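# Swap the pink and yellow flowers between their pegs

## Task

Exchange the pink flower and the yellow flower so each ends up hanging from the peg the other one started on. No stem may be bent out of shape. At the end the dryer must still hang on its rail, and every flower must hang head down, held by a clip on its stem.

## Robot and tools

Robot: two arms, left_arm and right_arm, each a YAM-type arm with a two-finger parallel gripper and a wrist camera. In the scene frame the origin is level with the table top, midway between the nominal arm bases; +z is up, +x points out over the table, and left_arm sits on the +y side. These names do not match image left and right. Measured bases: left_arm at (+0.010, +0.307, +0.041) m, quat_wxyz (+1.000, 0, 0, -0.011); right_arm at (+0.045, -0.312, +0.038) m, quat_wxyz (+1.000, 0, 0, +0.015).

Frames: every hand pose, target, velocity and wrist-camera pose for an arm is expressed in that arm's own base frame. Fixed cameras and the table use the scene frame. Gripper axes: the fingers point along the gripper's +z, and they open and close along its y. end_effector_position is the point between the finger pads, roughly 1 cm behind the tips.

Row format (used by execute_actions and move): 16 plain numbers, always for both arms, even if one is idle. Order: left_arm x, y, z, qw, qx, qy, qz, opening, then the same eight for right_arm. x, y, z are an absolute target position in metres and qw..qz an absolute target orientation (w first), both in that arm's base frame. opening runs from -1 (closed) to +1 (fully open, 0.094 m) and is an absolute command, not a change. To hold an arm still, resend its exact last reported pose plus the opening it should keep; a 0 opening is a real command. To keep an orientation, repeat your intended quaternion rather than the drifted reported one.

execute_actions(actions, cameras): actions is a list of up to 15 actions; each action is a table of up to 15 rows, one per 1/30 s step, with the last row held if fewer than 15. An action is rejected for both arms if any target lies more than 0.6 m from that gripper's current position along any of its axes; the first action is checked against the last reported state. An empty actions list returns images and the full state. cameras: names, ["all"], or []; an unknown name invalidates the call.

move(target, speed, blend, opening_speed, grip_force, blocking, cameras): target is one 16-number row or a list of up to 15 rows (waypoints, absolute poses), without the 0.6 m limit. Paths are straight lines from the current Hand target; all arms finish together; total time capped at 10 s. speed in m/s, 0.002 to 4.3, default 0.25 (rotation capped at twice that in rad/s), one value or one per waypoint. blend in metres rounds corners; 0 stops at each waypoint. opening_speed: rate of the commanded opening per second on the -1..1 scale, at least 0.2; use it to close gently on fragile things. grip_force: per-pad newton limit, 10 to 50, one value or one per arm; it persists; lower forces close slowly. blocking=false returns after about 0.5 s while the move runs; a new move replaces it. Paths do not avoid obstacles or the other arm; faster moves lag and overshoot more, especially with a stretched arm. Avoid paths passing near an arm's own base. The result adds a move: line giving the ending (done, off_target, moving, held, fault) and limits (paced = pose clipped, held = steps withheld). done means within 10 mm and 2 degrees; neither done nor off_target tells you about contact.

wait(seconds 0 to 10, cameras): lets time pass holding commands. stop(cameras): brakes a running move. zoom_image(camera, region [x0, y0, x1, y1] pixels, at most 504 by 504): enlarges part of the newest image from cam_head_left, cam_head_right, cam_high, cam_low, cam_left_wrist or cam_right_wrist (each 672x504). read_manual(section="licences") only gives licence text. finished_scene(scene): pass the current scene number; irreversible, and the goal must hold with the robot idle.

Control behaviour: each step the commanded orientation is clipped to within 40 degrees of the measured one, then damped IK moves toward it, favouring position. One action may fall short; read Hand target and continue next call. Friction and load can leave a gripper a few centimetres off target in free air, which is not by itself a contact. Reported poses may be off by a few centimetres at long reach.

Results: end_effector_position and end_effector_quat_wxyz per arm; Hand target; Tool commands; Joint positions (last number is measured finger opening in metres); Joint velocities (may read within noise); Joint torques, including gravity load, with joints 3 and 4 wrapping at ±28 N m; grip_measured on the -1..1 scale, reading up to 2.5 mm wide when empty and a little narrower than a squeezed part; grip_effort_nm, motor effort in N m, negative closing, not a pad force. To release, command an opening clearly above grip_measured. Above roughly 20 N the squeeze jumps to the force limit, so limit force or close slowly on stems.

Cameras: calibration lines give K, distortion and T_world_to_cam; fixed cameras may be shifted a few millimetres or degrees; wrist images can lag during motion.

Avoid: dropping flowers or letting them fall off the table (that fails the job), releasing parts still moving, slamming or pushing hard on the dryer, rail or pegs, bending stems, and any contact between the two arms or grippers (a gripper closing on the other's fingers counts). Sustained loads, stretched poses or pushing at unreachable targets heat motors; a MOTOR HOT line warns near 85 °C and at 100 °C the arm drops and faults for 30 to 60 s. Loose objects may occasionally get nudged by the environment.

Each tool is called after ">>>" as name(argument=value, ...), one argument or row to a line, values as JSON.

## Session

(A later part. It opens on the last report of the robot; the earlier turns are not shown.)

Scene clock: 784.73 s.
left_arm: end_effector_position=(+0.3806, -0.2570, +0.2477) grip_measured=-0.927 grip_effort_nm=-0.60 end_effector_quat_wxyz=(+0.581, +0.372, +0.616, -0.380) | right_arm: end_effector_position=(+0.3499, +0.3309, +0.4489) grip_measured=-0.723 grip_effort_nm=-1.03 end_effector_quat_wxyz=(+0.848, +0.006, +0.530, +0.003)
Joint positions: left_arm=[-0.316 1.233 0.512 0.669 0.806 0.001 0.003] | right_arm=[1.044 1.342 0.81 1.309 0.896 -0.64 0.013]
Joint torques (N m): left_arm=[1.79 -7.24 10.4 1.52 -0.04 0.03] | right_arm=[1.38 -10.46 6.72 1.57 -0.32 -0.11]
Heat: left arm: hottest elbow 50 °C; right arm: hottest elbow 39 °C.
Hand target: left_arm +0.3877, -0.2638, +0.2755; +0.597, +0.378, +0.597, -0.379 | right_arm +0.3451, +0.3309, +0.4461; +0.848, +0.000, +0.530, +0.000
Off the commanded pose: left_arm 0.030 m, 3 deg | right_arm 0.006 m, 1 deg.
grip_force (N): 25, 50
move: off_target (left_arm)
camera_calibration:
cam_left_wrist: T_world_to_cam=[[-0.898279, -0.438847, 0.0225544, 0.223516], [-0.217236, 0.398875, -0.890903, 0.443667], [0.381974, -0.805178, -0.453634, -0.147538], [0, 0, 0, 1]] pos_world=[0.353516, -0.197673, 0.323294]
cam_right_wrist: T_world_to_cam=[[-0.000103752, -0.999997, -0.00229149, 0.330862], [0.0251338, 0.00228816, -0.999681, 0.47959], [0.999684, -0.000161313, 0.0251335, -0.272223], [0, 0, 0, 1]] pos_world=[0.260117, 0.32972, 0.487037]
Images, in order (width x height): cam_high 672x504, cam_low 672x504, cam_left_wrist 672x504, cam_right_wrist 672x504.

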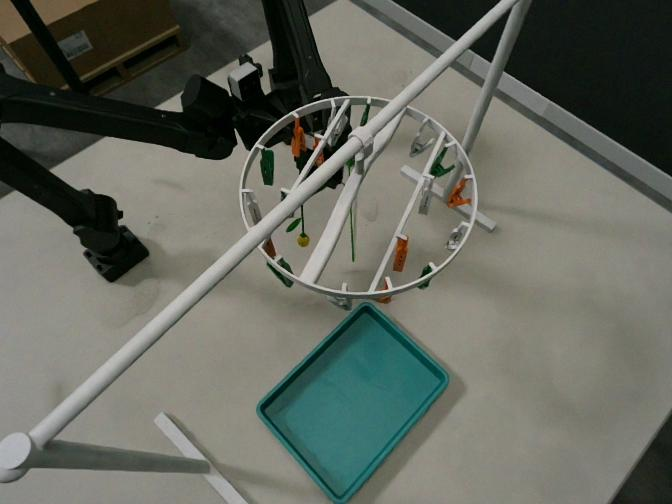

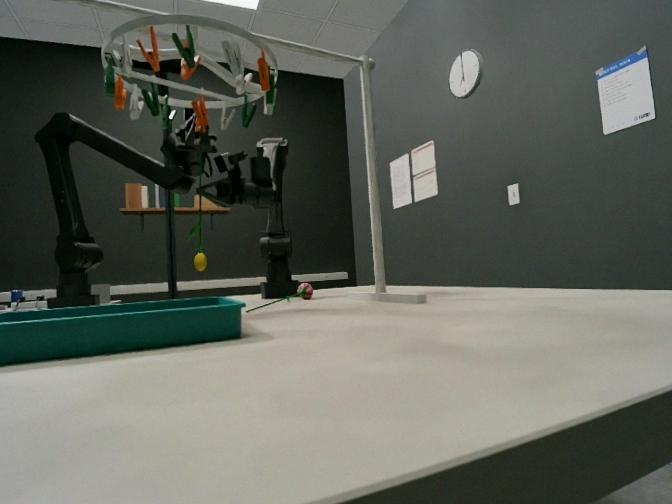

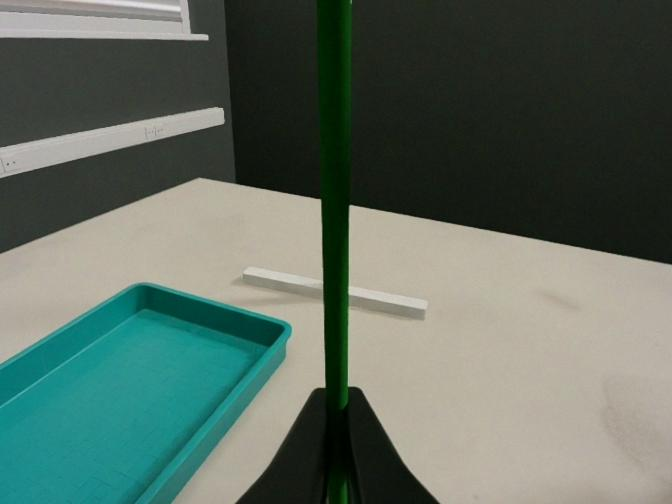

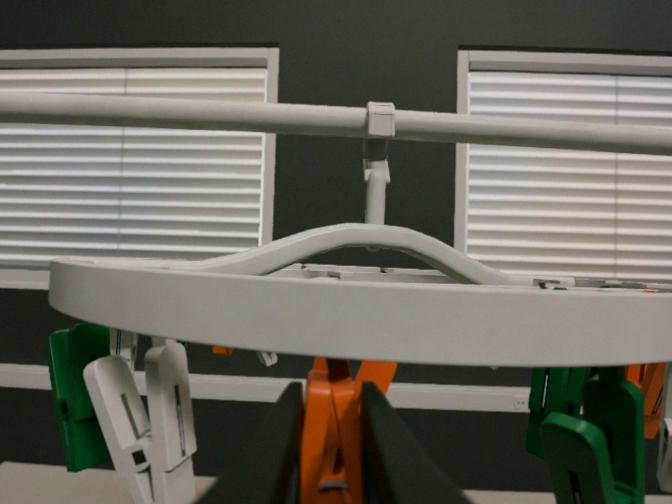

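>>> move(
  target=[
    [0.3965, -0.2690, 0.2860, 0.5974, 0.3784, 0.5974, -0.3784, -1, 0.345, 0.331, 0.446, 0.848, 0.0, 0.5299, 0.0, -0.8],
  ],
  speed=0.05,
  cameras=["cam_high", "cam_low"],
)

>>> zoom_image(
  camera="cam_high",
  region=[275, 110, 335, 170],
)

>>> zoom_image(
  camera="cam_low",
  region=[180, 100, 230, 150],
)

Scene clock: 795.47 s.
left_arm: end_effector_position=(+0.3872, -0.2608, +0.2573) grip_measured=-0.927 grip_effort_nm=-0.60 end_effector_quat_wxyz=(+0.581, +0.372, +0.616, -0.380) | right_arm: end_effector_position=(+0.3499, +0.3309, +0.4489) grip_measured=-0.723 grip_effort_nm=-1.03 end_effector_quat_wxyz=(+0.848, +0.006, +0.530, +0.003)
Joint positions: left_arm=[-0.321 1.231 0.543 0.635 0.801 0.001 0.003] | right_arm=[1.044 1.342 0.81 1.309 0.896 -0.64 0.013]
Joint torques (N m): left_arm=[1.85 -7.06 10.85 1.55 -0.04 0.02] | right_arm=[1.49 -10.34 6.69 1.58 -0.33 -0.12]
Heat: left arm: hottest elbow 52 °C; right arm: hottest elbow 38 °C.
Hand target: left_arm +0.3949, -0.2682, +0.2861; +0.597, +0.378, +0.597, -0.379 | right_arm +0.3451, +0.3309, +0.4461; +0.848, +0.000, +0.530, +0.000
Off the commanded pose: left_arm 0.031 m, 3 deg | right_arm 0.006 m, 1 deg.
grip_force (N): 25, 50
move: off_target (left_arm)
Images, in order (width x height): cam_high 672x504, cam_low 672x504.

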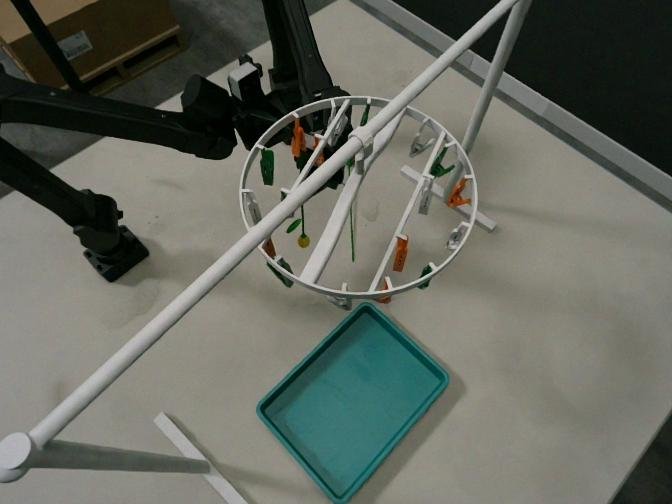

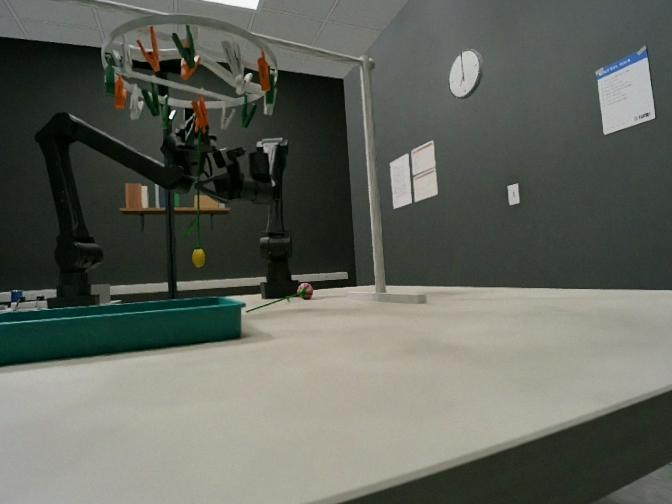

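Scaled by 8.400 from the camera's 672x504 image, which has a finer 960x720 frame.

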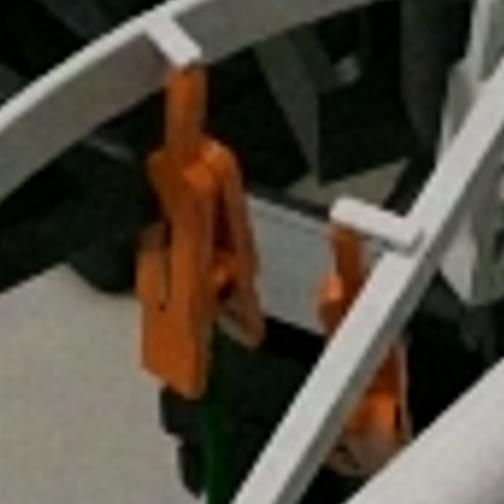

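Scaled by 10.080 from the camera's 672x504 image, which has a finer 960x720 frame.

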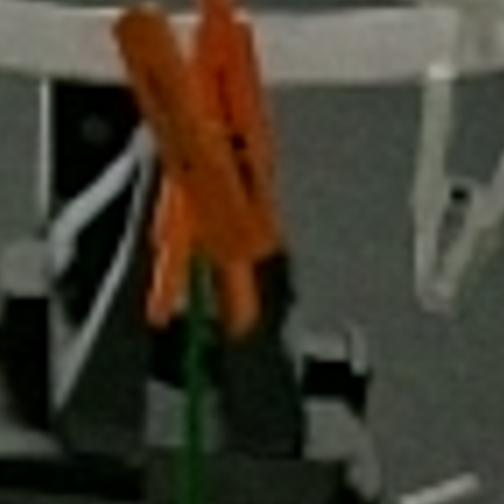

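>>> move(
  target=[
    [0.3965, -0.2690, 0.2860, 0.5974, 0.3784, 0.5974, -0.3784, -1, 0.345, 0.331, 0.446, 0.848, 0.0, 0.5299, 0.0, -0.3],
  ],
  speed=0.05,
  opening_speed=0.5,
  cameras=["cam_high", "cam_low", "cam_right_wrist"],
)

>>> zoom_image(
  camera="cam_high",
  region=[275, 110, 335, 170],
)

>>> zoom_image(
  camera="cam_low",
  region=[180, 100, 230, 150],
)

Scene clock: 800.00 s.
left_arm: end_effector_position=(+0.3872, -0.2608, +0.2573) grip_measured=-0.927 grip_effort_nm=-0.60 end_effector_quat_wxyz=(+0.581, +0.372, +0.617, -0.380) | right_arm: end_effector_position=(+0.3496, +0.3313, +0.4489) grip_measured=-0.303 grip_effort_nm=0.08 end_effector_quat_wxyz=(+0.848, +0.005, +0.530, +0.003)
Joint positions: left_arm=[-0.321 1.231 0.543 0.635 0.8 0.001 0.003] | right_arm=[1.046 1.342 0.81 1.309 0.896 -0.641 0.033]
Joint torques (N m): left_arm=[1.73 -7.06 10.85 1.55 -0.03 0.03] | right_arm=[1.14 -10.46 6.67 1.58 -0.35 -0.11]
Heat: left arm: hottest elbow 52 °C; right arm: hottest elbow 38 °C.
Hand target: left_arm +0.3949, -0.2681, +0.2860; +0.597, +0.378, +0.597, -0.379 | right_arm +0.3450, +0.3311, +0.4461; +0.848, +0.000, +0.530, +0.000
Off the commanded pose: left_arm 0.031 m, 3 deg | right_arm 0.005 m, 1 deg.
grip_force (N): 25, 50
move: off_target (left_arm)
camera_calibration:
cam_right_wrist: T_world_to_cam=[[0.000590931, -0.999998, -0.00207458, 0.330877], [0.0249297, 0.00208867, -0.999687, 0.479721], [0.999689, 0.000539027, 0.0249309, -0.271958], [0, 0, 0, 1]] pos_world=[0.259718, 0.33002, 0.487037]
Images, in order (width x height): cam_high 672x504, cam_low 672x504, cam_right_wrist 672x504.

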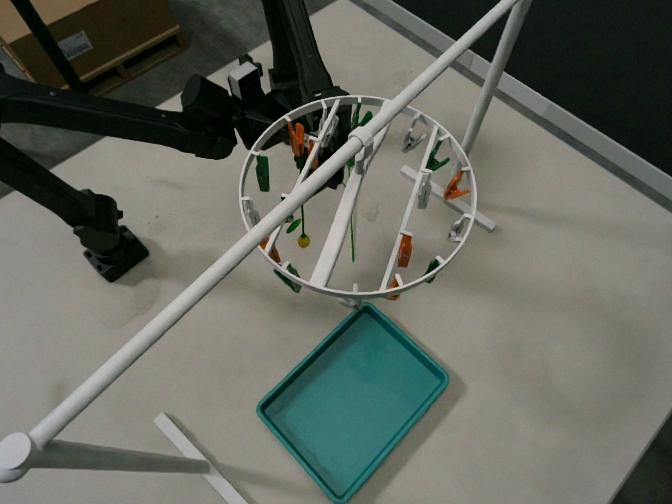

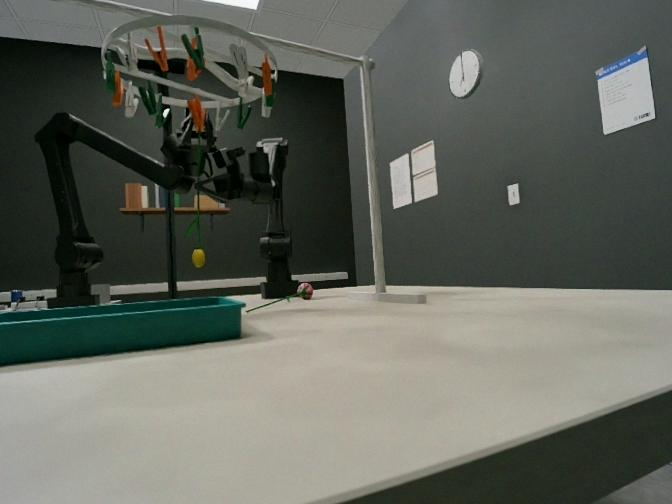

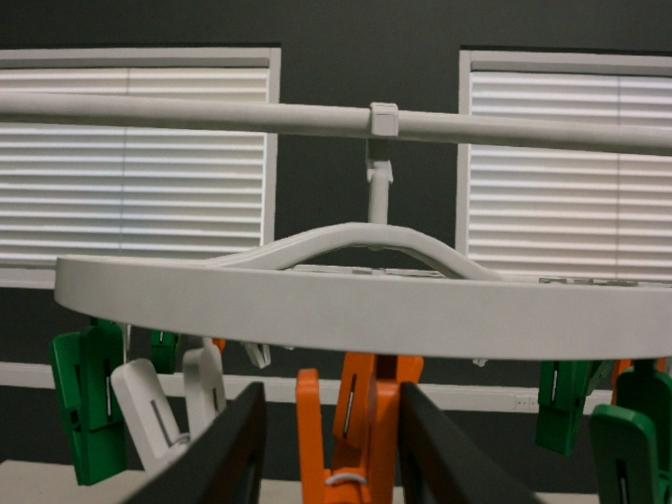

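Scaled by 8.400 from the camera's 672x504 image, which has a finer 960x720 frame.

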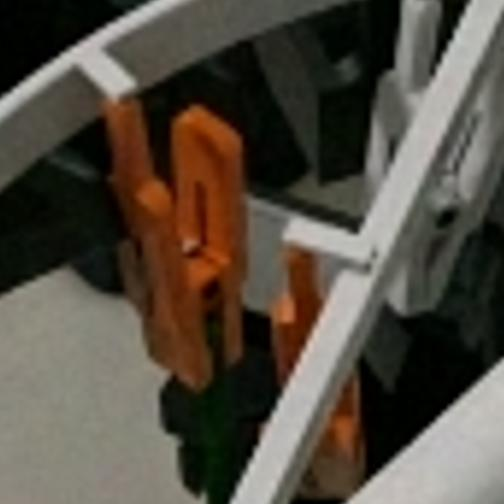

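Scaled by 10.080 from the camera's 672x504 image, which has a finer 960x720 frame.

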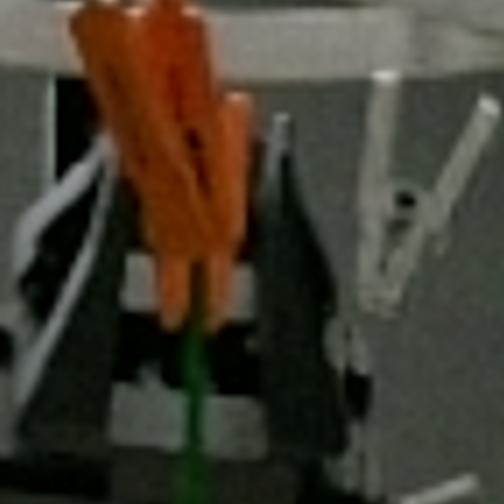

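>>> move(
  target=[
    [0.3965, -0.2690, 0.2860, 0.5974, 0.3784, 0.5974, -0.3784, -0.3, 0.345, 0.331, 0.446, 0.848, 0.0, 0.5299, 0.0, 0.0],
  ],
  speed=0.05,
  opening_speed=0.7,
  cameras=["cam_high", "cam_low", "cam_left_wrist", "cam_right_wrist"],
)

>>> zoom_image(
  camera="cam_low",
  region=[170, 90, 250, 290],
)

Scene clock: 807.33 s.
left_arm: end_effector_position=(+0.3872, -0.2608, +0.2573) grip_measured=-0.303 grip_effort_nm=0.05 end_effector_quat_wxyz=(+0.581, +0.372, +0.617, -0.380) | right_arm: end_effector_position=(+0.3496, +0.3312, +0.4489) grip_measured=-0.001 grip_effort_nm=0.07 end_effector_quat_wxyz=(+0.848, +0.006, +0.530, +0.003)
Joint positions: left_arm=[-0.321 1.231 0.543 0.635 0.8 0.001 0.033] | right_arm=[1.046 1.342 0.81 1.309 0.896 -0.641 0.047]
Joint torques (N m): left_arm=[1.85 -7.06 10.86 1.55 -0.03 0.03] | right_arm=[1.32 -10.34 6.65 1.55 -0.35 -0.12]
Heat: left arm: hottest elbow 52 °C; right arm: hottest elbow 38 °C.
Hand target: left_arm +0.3949, -0.2681, +0.2860; +0.597, +0.378, +0.597, -0.379 | right_arm +0.3451, +0.3310, +0.4460; +0.848, +0.000, +0.530, +0.000
Off the commanded pose: left_arm 0.031 m, 3 deg | right_arm 0.005 m, 1 deg.
grip_force (N): 25, 50
move: off_target (left_arm)
camera_calibration:
cam_left_wrist: T_world_to_cam=[[-0.898104, -0.4392, 0.0226206, 0.22727], [-0.21765, 0.399192, -0.89066, 0.45532], [0.382148, -0.804829, -0.454108, -0.148641], [0, 0, 0, 1]] pos_world=[0.360015, -0.201573, 0.332895]
cam_right_wrist: T_world_to_cam=[[0.000392547, -0.999998, -0.00218046, 0.330979], [0.0246316, 0.00218947, -0.999694, 0.479666], [0.999697, 0.000338718, 0.0246324, -0.271846], [0, 0, 0, 1]] pos_world=[0.259818, 0.33002, 0.486937]
Images, in order (width x height): cam_high 672x504, cam_low 672x504, cam_left_wrist 672x504, cam_right_wrist 672x504.

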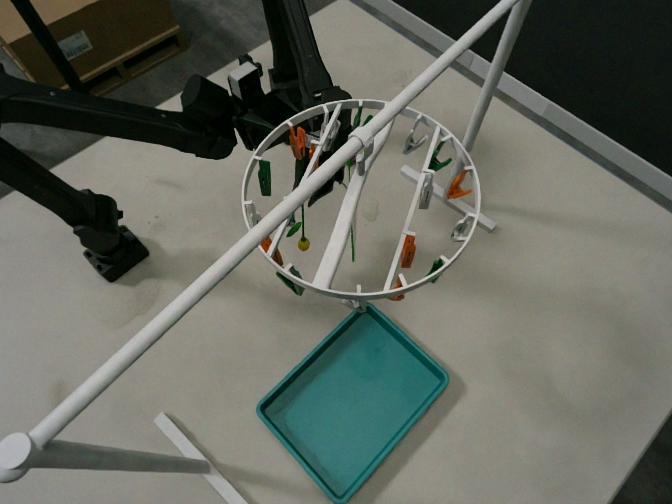

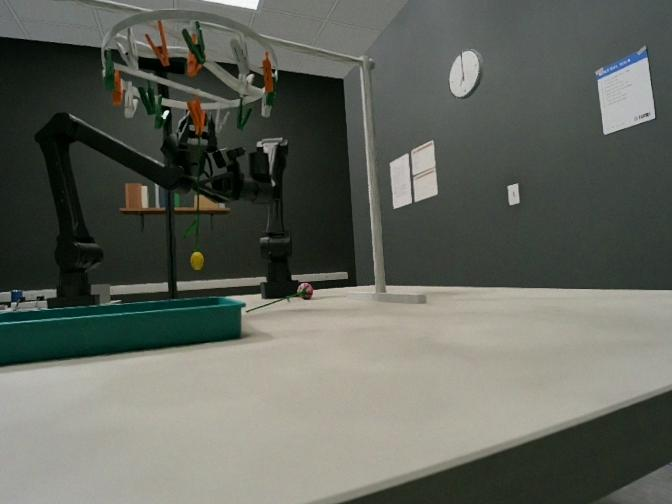

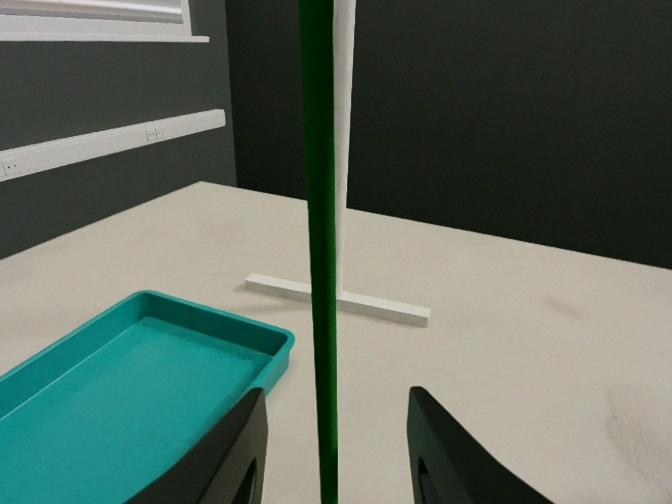

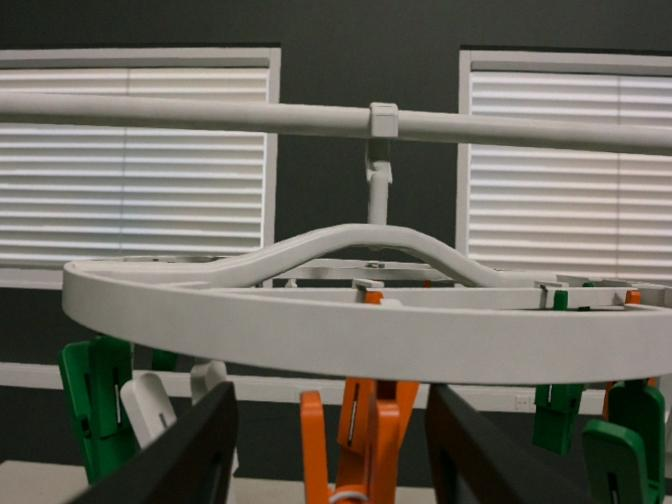

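Scaled by 2.520 from the camera's 672x504 image, which has a finer 960x720 frame.

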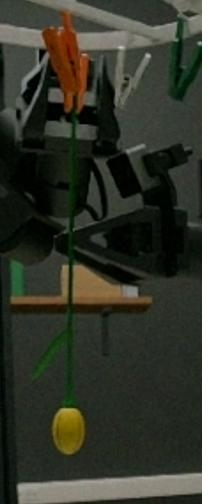

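>>> move(
  target=[
    [0.3615, -0.197, 0.280, 0.5974, 0.3784, 0.5974, -0.3784, -0.3, 0.2634, 0.331, 0.412, 0.848, 0.0, 0.5299, 0.0, 0.2],
    [0.345, -0.10, 0.21, 0.3482, 0.3905, 0.8438, -0.1612, -0.3, 0.2629, 0.2544, 0.410, 0.7998, -0.1241, 0.56, 0.1773, 0.2],
    [0.340, -0.065, 0.08, -0.0202, 0.3826, 0.9237, 0.0083, -0.3, 0.3578, 0.0813, 0.42, 0.6946, -0.2823, 0.5625, 0.3486, 0.2],
    [0.340, -0.065, 0.08, -0.0202, 0.3826, 0.9237, 0.0083, -0.3, 0.4544, 0.0314, 0.42, 0.6147, -0.3837, 0.5158, 0.4572, 0.2],
  ],
  speed=[0.15, 0.3, 0.35, 0.3],
  blend=[0.02, 0.03, 0.03, 0],
  cameras=["all"],
)

Scene clock: 830.07 s.
left_arm: end_effector_position=(+0.3228, -0.0590, +0.0685) grip_measured=-0.302 grip_effort_nm=0.05 end_effector_quat_wxyz=(-0.032, +0.383, +0.923, +0.004) | right_arm: end_effector_position=(+0.4457, +0.0346, +0.4060) grip_measured=+0.199 grip_effort_nm=0.08 end_effector_quat_wxyz=(+0.613, -0.359, +0.558, +0.430)
Joint positions: left_arm=[-0.19 1.382 0.834 -1.084 -0.021 0.596 0.033] | right_arm=[-0.317 1.423 0.892 1.57 -1.432 1.075 0.056]
Joint torques (N m): left_arm=[1.9 -6.89 9.91 -0.1 -0.04 -0.06] | right_arm=[0.79 -9.47 10.8 0.94 0.68 0.19]
Heat: left arm: hottest elbow 52 °C; right arm: hottest elbow 39 °C.
Hand target: left_arm +0.3395, -0.0650, +0.0801; -0.020, +0.383, +0.924, +0.008 | right_arm +0.4537, +0.0320, +0.4198; +0.619, -0.367, +0.551, +0.423
Off the commanded pose: left_arm 0.022 m, 1 deg | right_arm 0.017 m, 6 deg.
joint sent to its limit (right arm) — joint 4 (wrist pitch), upper limit. The joint targets are off in orientation, not in position.
grip_force (N): 25, 50
move: off_target (left_arm, right_arm)
camera_calibration:
cam_left_wrist: T_world_to_cam=[[-0.717501, -0.696436, 0.0130177, 0.189541], [-0.607721, 0.635018, 0.476894, 0.238708], [-0.340392, 0.334261, -0.878865, 0.282236], [0, 0, 0, 1]] pos_world=[0.377135, -0.113921, 0.131741]
cam_right_wrist: T_world_to_cam=[[0.928753, -0.369446, -0.0304698, -0.389831], [-0.139219, -0.271441, -0.952333, 0.498362], [0.343565, 0.888724, -0.303535, 0.0281818], [0, 0, 0, 1]] pos_world=[0.421755, -0.0337914, 0.471283]

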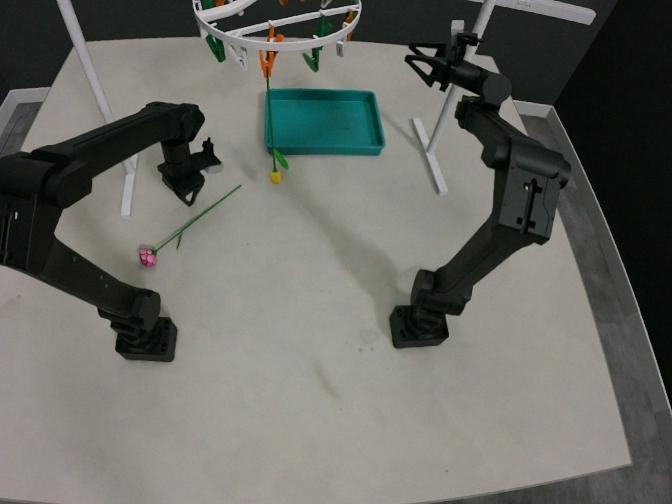

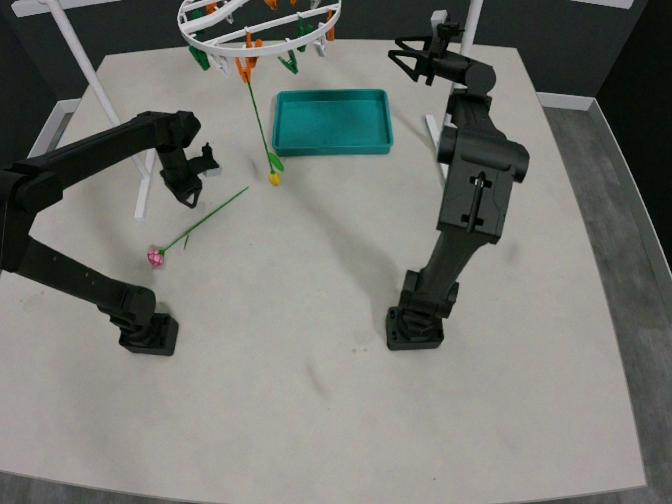

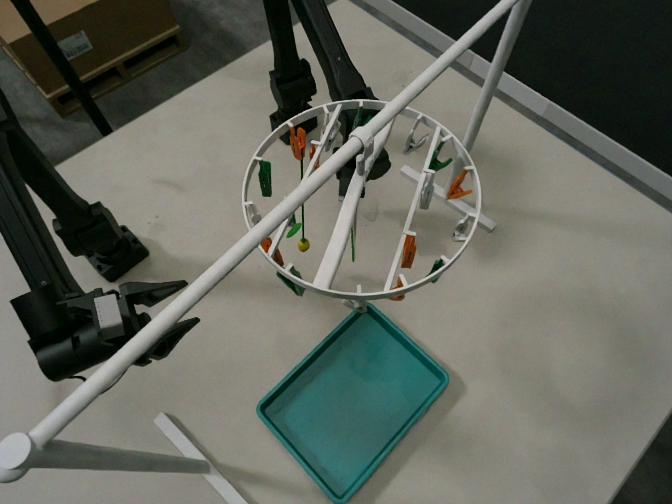

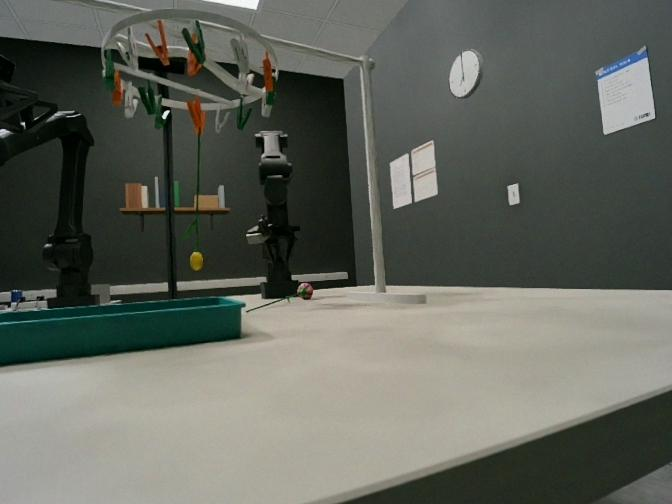

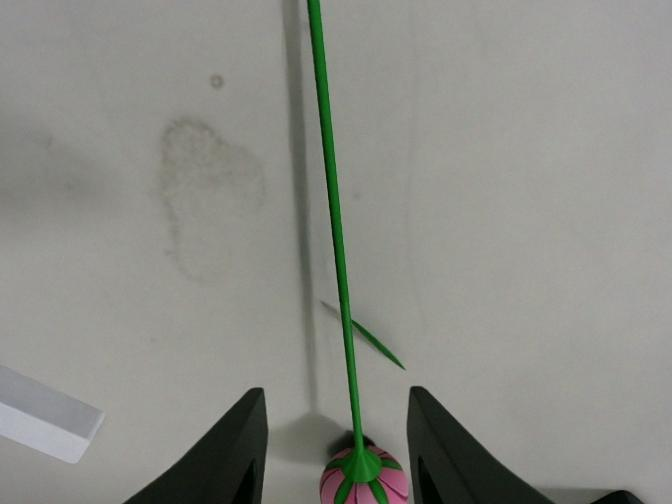

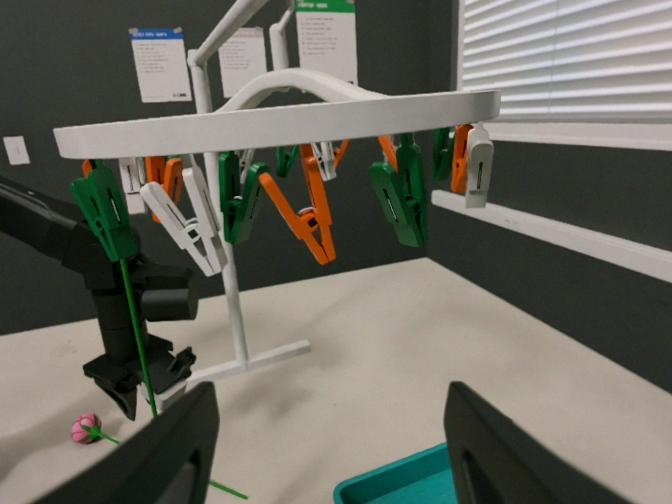

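>>> move(
  target=[
    [0.350, -0.084, 0.035, -0.0205, 0.3419, 0.9395, 0.0075, -0.3, 0.484, 0.152, 0.440, 0.6339, -0.3609, 0.532, 0.43, 0.2],
    [0.3476, -0.0827, -0.028, -0.0205, 0.3419, 0.9395, 0.0075, -0.3, 0.484, 0.152, 0.440, 0.6339, -0.3609, 0.532, 0.43, 0.2],
  ],
  speed=[0.15, 0.08],
  cameras=["cam_left_wrist", "cam_right_wrist", "cam_low"],
)

>>> zoom_image(
  camera="cam_low",
  region=[220, 220, 340, 320],
)

Scene clock: 858.57 s.
left_arm: end_effector_position=(+0.3469, -0.0793, -0.0234) grip_measured=-0.302 grip_effort_nm=0.05 end_effector_quat_wxyz=(-0.020, +0.342, +0.939, +0.008) | right_arm: end_effector_position=(+0.4793, +0.1480, +0.4118) grip_measured=+0.199 grip_effort_nm=0.08 end_effector_quat_wxyz=(+0.618, -0.343, +0.552, +0.443)
Joint positions: left_arm=[-0.234 1.617 0.789 -0.781 -0.021 0.465 0.033] | right_arm=[-0.025 1.332 0.902 0.843 -1.172 0.449 0.056]
Joint torques (N m): left_arm=[1.96 -8.35 5.35 0.9 0.11 -0.04] | right_arm=[1.32 -11.4 12.38 1.05 0.32 -0.13]
Heat: left arm: hottest elbow 50 °C; right arm: hottest elbow 46 °C.
Hand target: left_arm +0.3475, -0.0826, -0.0279; -0.021, +0.342, +0.940, +0.007 | right_arm +0.4824, +0.1516, +0.4396; +0.634, -0.361, +0.532, +0.430
Off the commanded pose: left_arm 0.006 m, 0 deg | right_arm 0.029 m, 4 deg.
grip_force (N): 25, 50
move: off_target (right_arm)
camera_calibration:
cam_left_wrist: T_world_to_cam=[[-0.653679, -0.756746, -0.00627253, 0.16654], [-0.673812, 0.578227, 0.460034, 0.328161], [-0.344502, 0.304941, -0.887879, 0.215284], [0, 0, 0, 1]] pos_world=[0.404148, -0.129372, 0.0412255]
cam_right_wrist: T_world_to_cam=[[0.927686, -0.369222, -0.0554375, -0.368205], [-0.148834, -0.229533, -0.961854, 0.541686], [0.342413, 0.90055, -0.267887, -0.0982928], [0, 0, 0, 1]] pos_world=[0.455857, 0.0769027, 0.474279]
Images, in order (width x height): cam_low 672x504, cam_left_wrist 672x504, cam_right_wrist 672x504.

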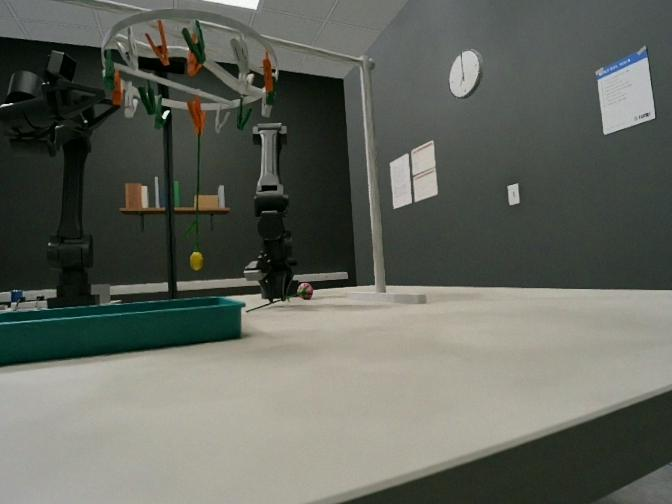

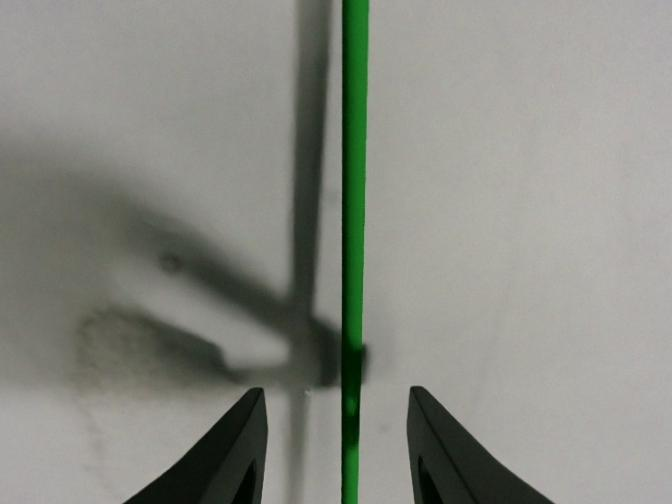

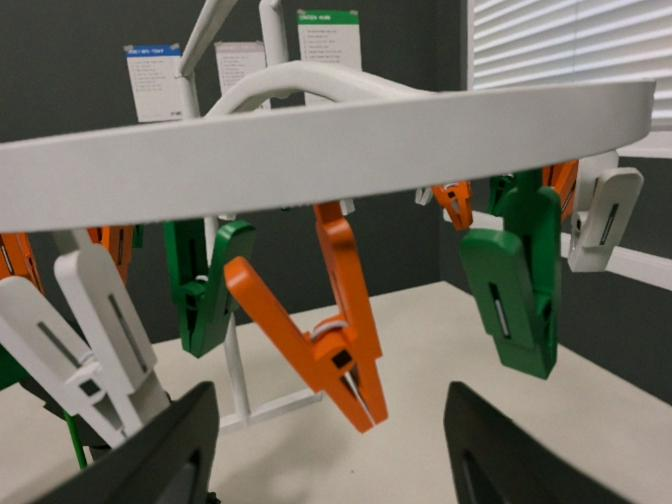

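Scaled by 4.200 from the camera's 672x504 image, which has a finer 960x720 frame.

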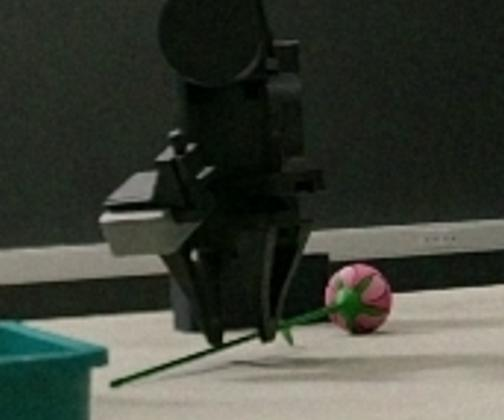

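>>> move(
  target=[
    [0.3476, -0.0827, -0.0315, -0.0205, 0.3419, 0.9395, 0.0075, -0.3, 0.479, 0.154, 0.464, 0.6339, -0.3609, 0.532, 0.43, 0.15],
    [0.3476, -0.0827, -0.0315, -0.0205, 0.3419, 0.9395, 0.0075, -1, 0.479, 0.154, 0.464, 0.6339, -0.3609, 0.532, 0.43, 0.15],
  ],
  speed=[0.06, 0.08],
  cameras=["cam_left_wrist", "cam_right_wrist", "cam_low"],
)

>>> zoom_image(
  camera="cam_low",
  region=[220, 220, 340, 320],
)

Scene clock: 889.37 s.
left_arm: end_effector_position=(+0.3486, -0.0797, -0.0255) grip_measured=-0.933 grip_effort_nm=-0.55 end_effector_quat_wxyz=(-0.018, +0.342, +0.939, +0.008) | right_arm: end_effector_position=(+0.4750, +0.1489, +0.4367) grip_measured=+0.151 grip_effort_nm=-0.08 end_effector_quat_wxyz=(+0.619, -0.343, +0.551, +0.441)
Joint positions: left_arm=[-0.234 1.623 0.789 -0.77 -0.021 0.465 0.003] | right_arm=[-0.023 1.292 0.936 0.768 -1.168 0.444 0.054]
Joint torques (N m): left_arm=[2.02 -8.23 5.14 0.84 0.11 -0.04] | right_arm=[1.38 -10.52 12.59 1.03 0.32 -0.13]
Heat: left arm: hottest elbow 46 °C; right arm: hottest elbow 51 °C.
Hand target: left_arm +0.3475, -0.0826, -0.0314; -0.021, +0.342, +0.940, +0.008 | right_arm +0.4774, +0.1536, +0.4635; +0.634, -0.361, +0.532, +0.430
Off the commanded pose: left_arm 0.007 m, 0 deg | right_arm 0.028 m, 4 deg.
grip_force (N): 25, 50
move: off_target (right_arm)
camera_calibration:
cam_left_wrist: T_world_to_cam=[[-0.65365, -0.756751, -0.00834971, 0.167283], [-0.675852, 0.578737, 0.456385, 0.331137], [-0.340537, 0.303959, -0.889743, 0.212593], [0, 0, 0, 1]] pos_world=[0.40554, -0.12967, 0.0394239]
cam_right_wrist: T_world_to_cam=[[0.927159, -0.371075, -0.051762, -0.363641], [-0.145626, -0.22962, -0.962324, 0.563979], [0.345209, 0.899765, -0.266932, -0.0926216], [0, 0, 0, 1]] pos_world=[0.451257, 0.0779001, 0.499184]
Images, in order (width x height): cam_low 672x504, cam_left_wrist 672x504, cam_right_wrist 672x504.

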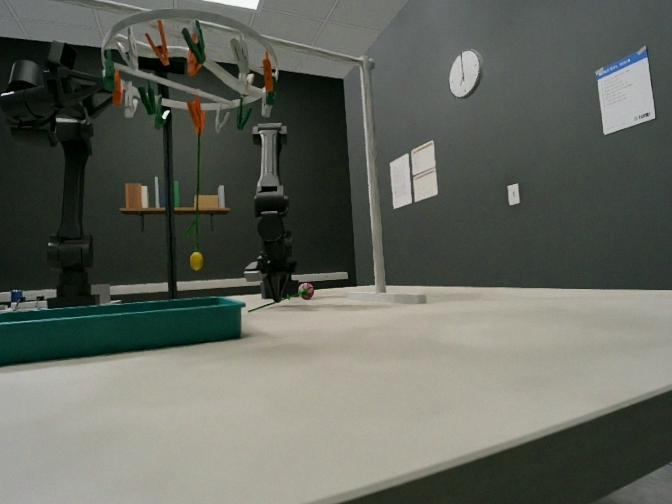

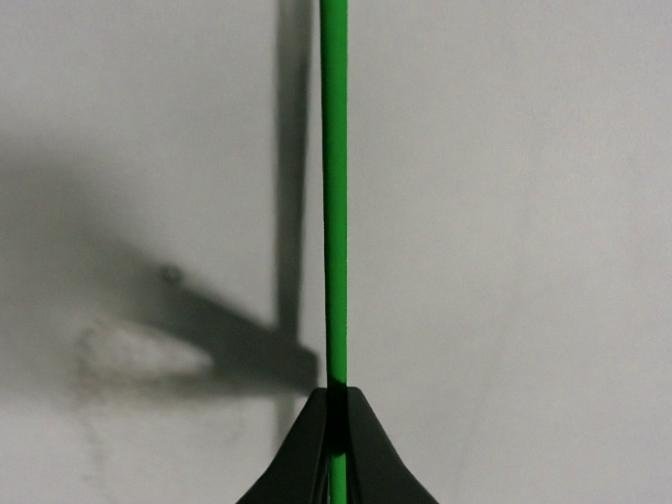

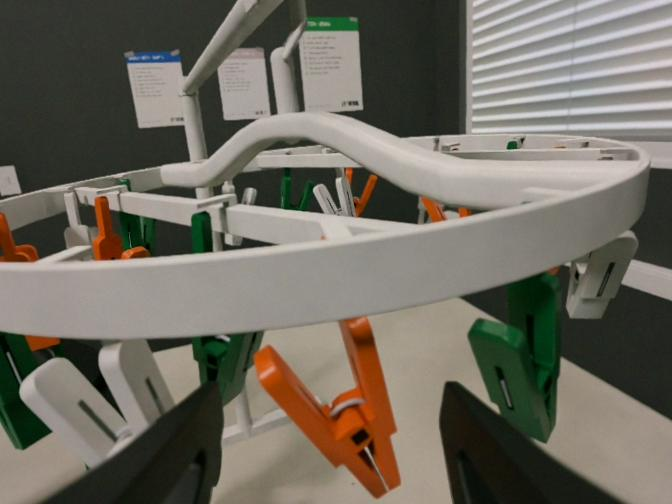

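Scaled by 4.200 from the camera's 672x504 image, which has a finer 960x720 frame.

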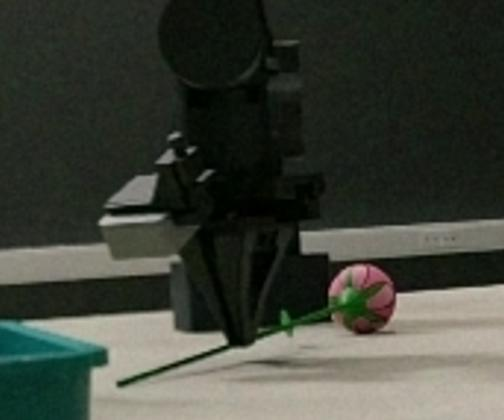

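>>> move(
  target=[
    [0.3476, -0.0827, -0.0315, -0.0205, 0.3419, 0.9395, 0.0075, -1, 0.479, 0.154, 0.464, 0.6339, -0.3609, 0.532, 0.43, -0.8],
  ],
  opening_speed=0.6,
  cameras=["cam_right_wrist", "cam_low", "cam_high"],
)

>>> zoom_image(
  camera="cam_low",
  region=[90, 70, 150, 130],
)

>>> zoom_image(
  camera="cam_high",
  region=[230, 200, 310, 300],
)

Scene clock: 916.87 s.
left_arm: end_effector_position=(+0.3486, -0.0797, -0.0255) grip_measured=-0.934 grip_effort_nm=-0.60 end_effector_quat_wxyz=(-0.018, +0.342, +0.939, +0.008) | right_arm: end_effector_position=(+0.4750, +0.1489, +0.4367) grip_measured=-0.798 grip_effort_nm=-0.08 end_effector_quat_wxyz=(+0.619, -0.343, +0.551, +0.441)
Joint positions: left_arm=[-0.234 1.623 0.789 -0.77 -0.021 0.465 0.003] | right_arm=[-0.023 1.292 0.936 0.768 -1.168 0.444 0.01]
Joint torques (N m): left_arm=[2.02 -8.23 5.15 0.85 0.11 -0.04] | right_arm=[1.32 -10.52 12.6 1.09 0.31 -0.12]
Heat: left arm: hottest elbow 44 °C; right arm: hottest elbow 55 °C.
Hand target: left_arm +0.3475, -0.0826, -0.0314; -0.021, +0.342, +0.940, +0.008 | right_arm +0.4774, +0.1536, +0.4635; +0.634, -0.361, +0.532, +0.430
Off the commanded pose: left_arm 0.007 m, 0 deg | right_arm 0.028 m, 4 deg.
grip_force (N): 25, 50
move: off_target (right_arm)
camera_calibration:
cam_right_wrist: T_world_to_cam=[[0.927159, -0.371075, -0.051762, -0.363641], [-0.145626, -0.22962, -0.962324, 0.563979], [0.345209, 0.899765, -0.266932, -0.0926216], [0, 0, 0, 1]] pos_world=[0.451257, 0.0779001, 0.499184]
Images, in order (width x height): cam_high 672x504, cam_low 672x504, cam_right_wrist 672x504.

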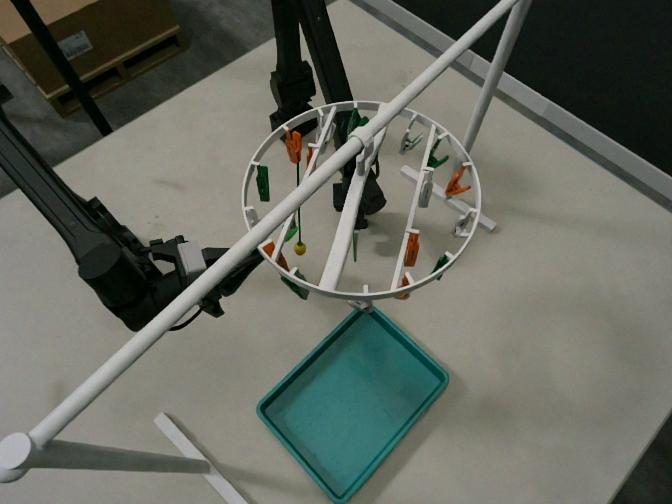

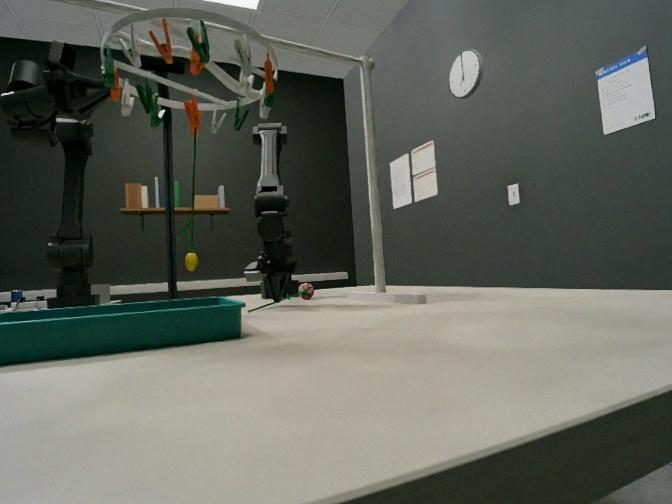

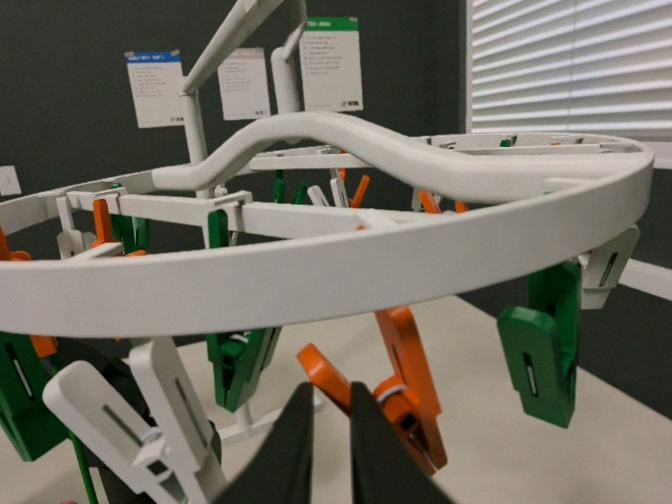

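Scaled by 8.400 from the camera's 672x504 image, which has a finer 960x720 frame.

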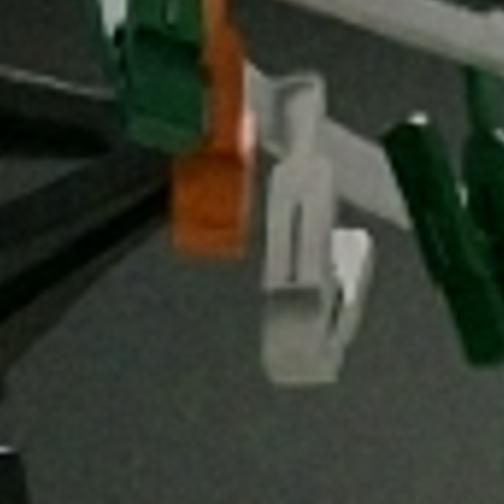

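Scaled by 5.040 from the camera's 672x504 image, which has a finer 960x720 frame.

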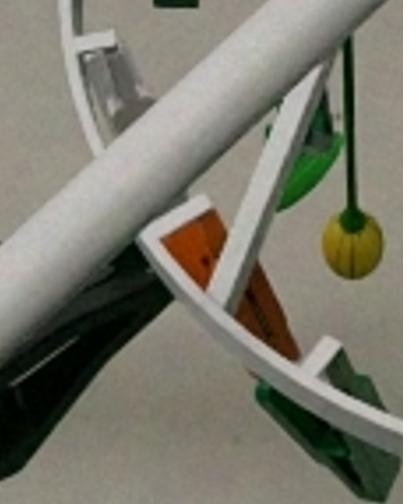

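>>> move(
  target=[
    [0.3476, -0.0827, -0.0315, -0.0205, 0.3419, 0.9395, 0.0075, -1, 0.479, 0.154, 0.464, 0.6339, -0.3609, 0.532, 0.43, 0.2],
    [0.3476, -0.0827, -0.0315, -0.0205, 0.3419, 0.9395, 0.0075, -1, 0.4855, 0.1695, 0.466, 0.6339, -0.3609, 0.532, 0.43, 0.2],
  ],
  speed=0.08,
  cameras=["cam_right_wrist"],
)

Scene clock: 923.17 s.
left_arm: end_effector_position=(+0.3486, -0.0797, -0.0255) grip_measured=-0.934 grip_effort_nm=-0.60 end_effector_quat_wxyz=(-0.018, +0.342, +0.939, +0.008) | right_arm: end_effector_position=(+0.4779, +0.1647, +0.4425) grip_measured=+0.199 grip_effort_nm=0.08 end_effector_quat_wxyz=(+0.621, -0.346, +0.549, +0.440)
Joint positions: left_arm=[-0.234 1.623 0.789 -0.77 -0.021 0.465 0.003] | right_arm=[0.016 1.292 0.956 0.722 -1.135 0.406 0.056]
Joint torques (N m): left_arm=[2.02 -8.23 5.16 0.87 0.11 -0.04] | right_arm=[1.32 -9.58 12.86 1.11 0.31 -0.13]
Heat: left arm: hottest elbow 44 °C; right arm: hottest elbow 56 °C.
Hand target: left_arm +0.3475, -0.0826, -0.0314; -0.021, +0.342, +0.940, +0.008 | right_arm +0.4840, +0.1691, +0.4655; +0.634, -0.361, +0.532, +0.430
Off the commanded pose: left_arm 0.007 m, 0 deg | right_arm 0.025 m, 3 deg.
grip_force (N): 25, 50
move: off_target (right_arm)
camera_calibration:
cam_right_wrist: T_world_to_cam=[[0.92803, -0.370007, -0.0430706, -0.36459], [-0.13679, -0.230956, -0.963301, 0.570063], [0.34648, 0.899864, -0.264947, -0.107731], [0, 0, 0, 1]] pos_world=[0.453656, 0.0937018, 0.504896]
Images, in order (width x height): cam_right_wrist 672x504.

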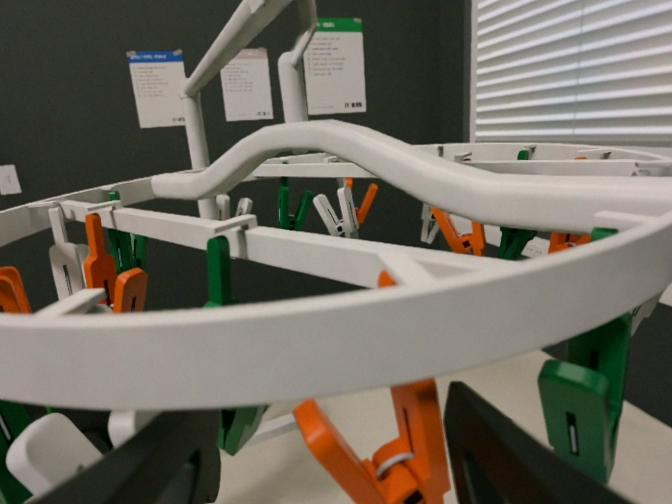

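>>> move(
  target=[
    [0.3476, -0.0827, -0.0315, -0.0205, 0.3419, 0.9395, 0.0075, -1, 0.498, 0.161, 0.430, 0.6339, -0.3609, 0.532, 0.43, 0.2],
  ],
  speed=0.08,
  cameras=["cam_right_wrist"],
)

Scene clock: 933.97 s.
left_arm: end_effector_position=(+0.3486, -0.0797, -0.0255) grip_measured=-0.934 grip_effort_nm=-0.60 end_effector_quat_wxyz=(-0.018, +0.342, +0.939, +0.008) | right_arm: end_effector_position=(+0.4913, +0.1658, +0.4226) grip_measured=+0.199 grip_effort_nm=0.08 end_effector_quat_wxyz=(+0.625, -0.357, +0.539, +0.437)
Joint positions: left_arm=[-0.234 1.623 0.789 -0.77 -0.021 0.465 0.003] | right_arm=[0.015 1.361 0.956 0.819 -1.149 0.405 0.056]
Joint torques (N m): left_arm=[2.02 -8.18 5.15 0.84 0.11 -0.05] | right_arm=[-0.15 -10.29 10.15 2.03 0.16 0.01]
Heat: left arm: hottest elbow 43 °C; right arm: hottest elbow 54 °C.
Hand target: left_arm +0.3475, -0.0826, -0.0314; -0.021, +0.342, +0.940, +0.008 | right_arm +0.4977, +0.1609, +0.4298; +0.634, -0.361, +0.532, +0.430
Off the commanded pose: left_arm 0.007 m, 0 deg | right_arm 0.011 m, 2 deg.
grip_force (N): 25, 50
move: off_target (right_arm)
camera_calibration:
cam_right_wrist: T_world_to_cam=[[0.93341, -0.358507, -0.0148105, -0.393975], [-0.106583, -0.237614, -0.965495, 0.540004], [0.342617, 0.90278, -0.260002, -0.119242], [0, 0, 0, 1]] pos_world=[0.46615, 0.0947194, 0.484533]
Images, in order (width x height): cam_right_wrist 672x504.

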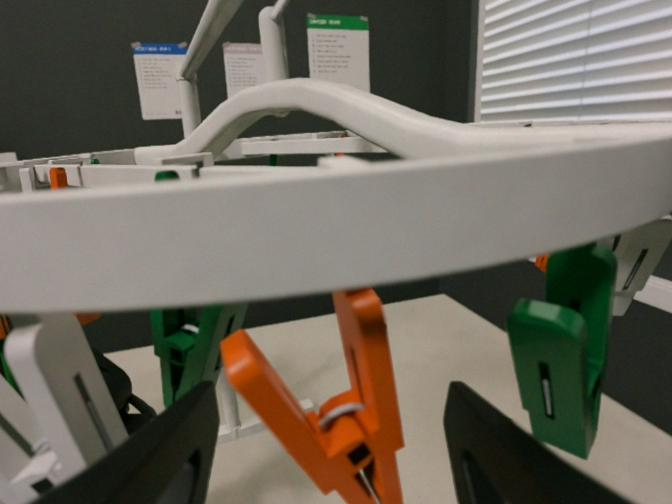

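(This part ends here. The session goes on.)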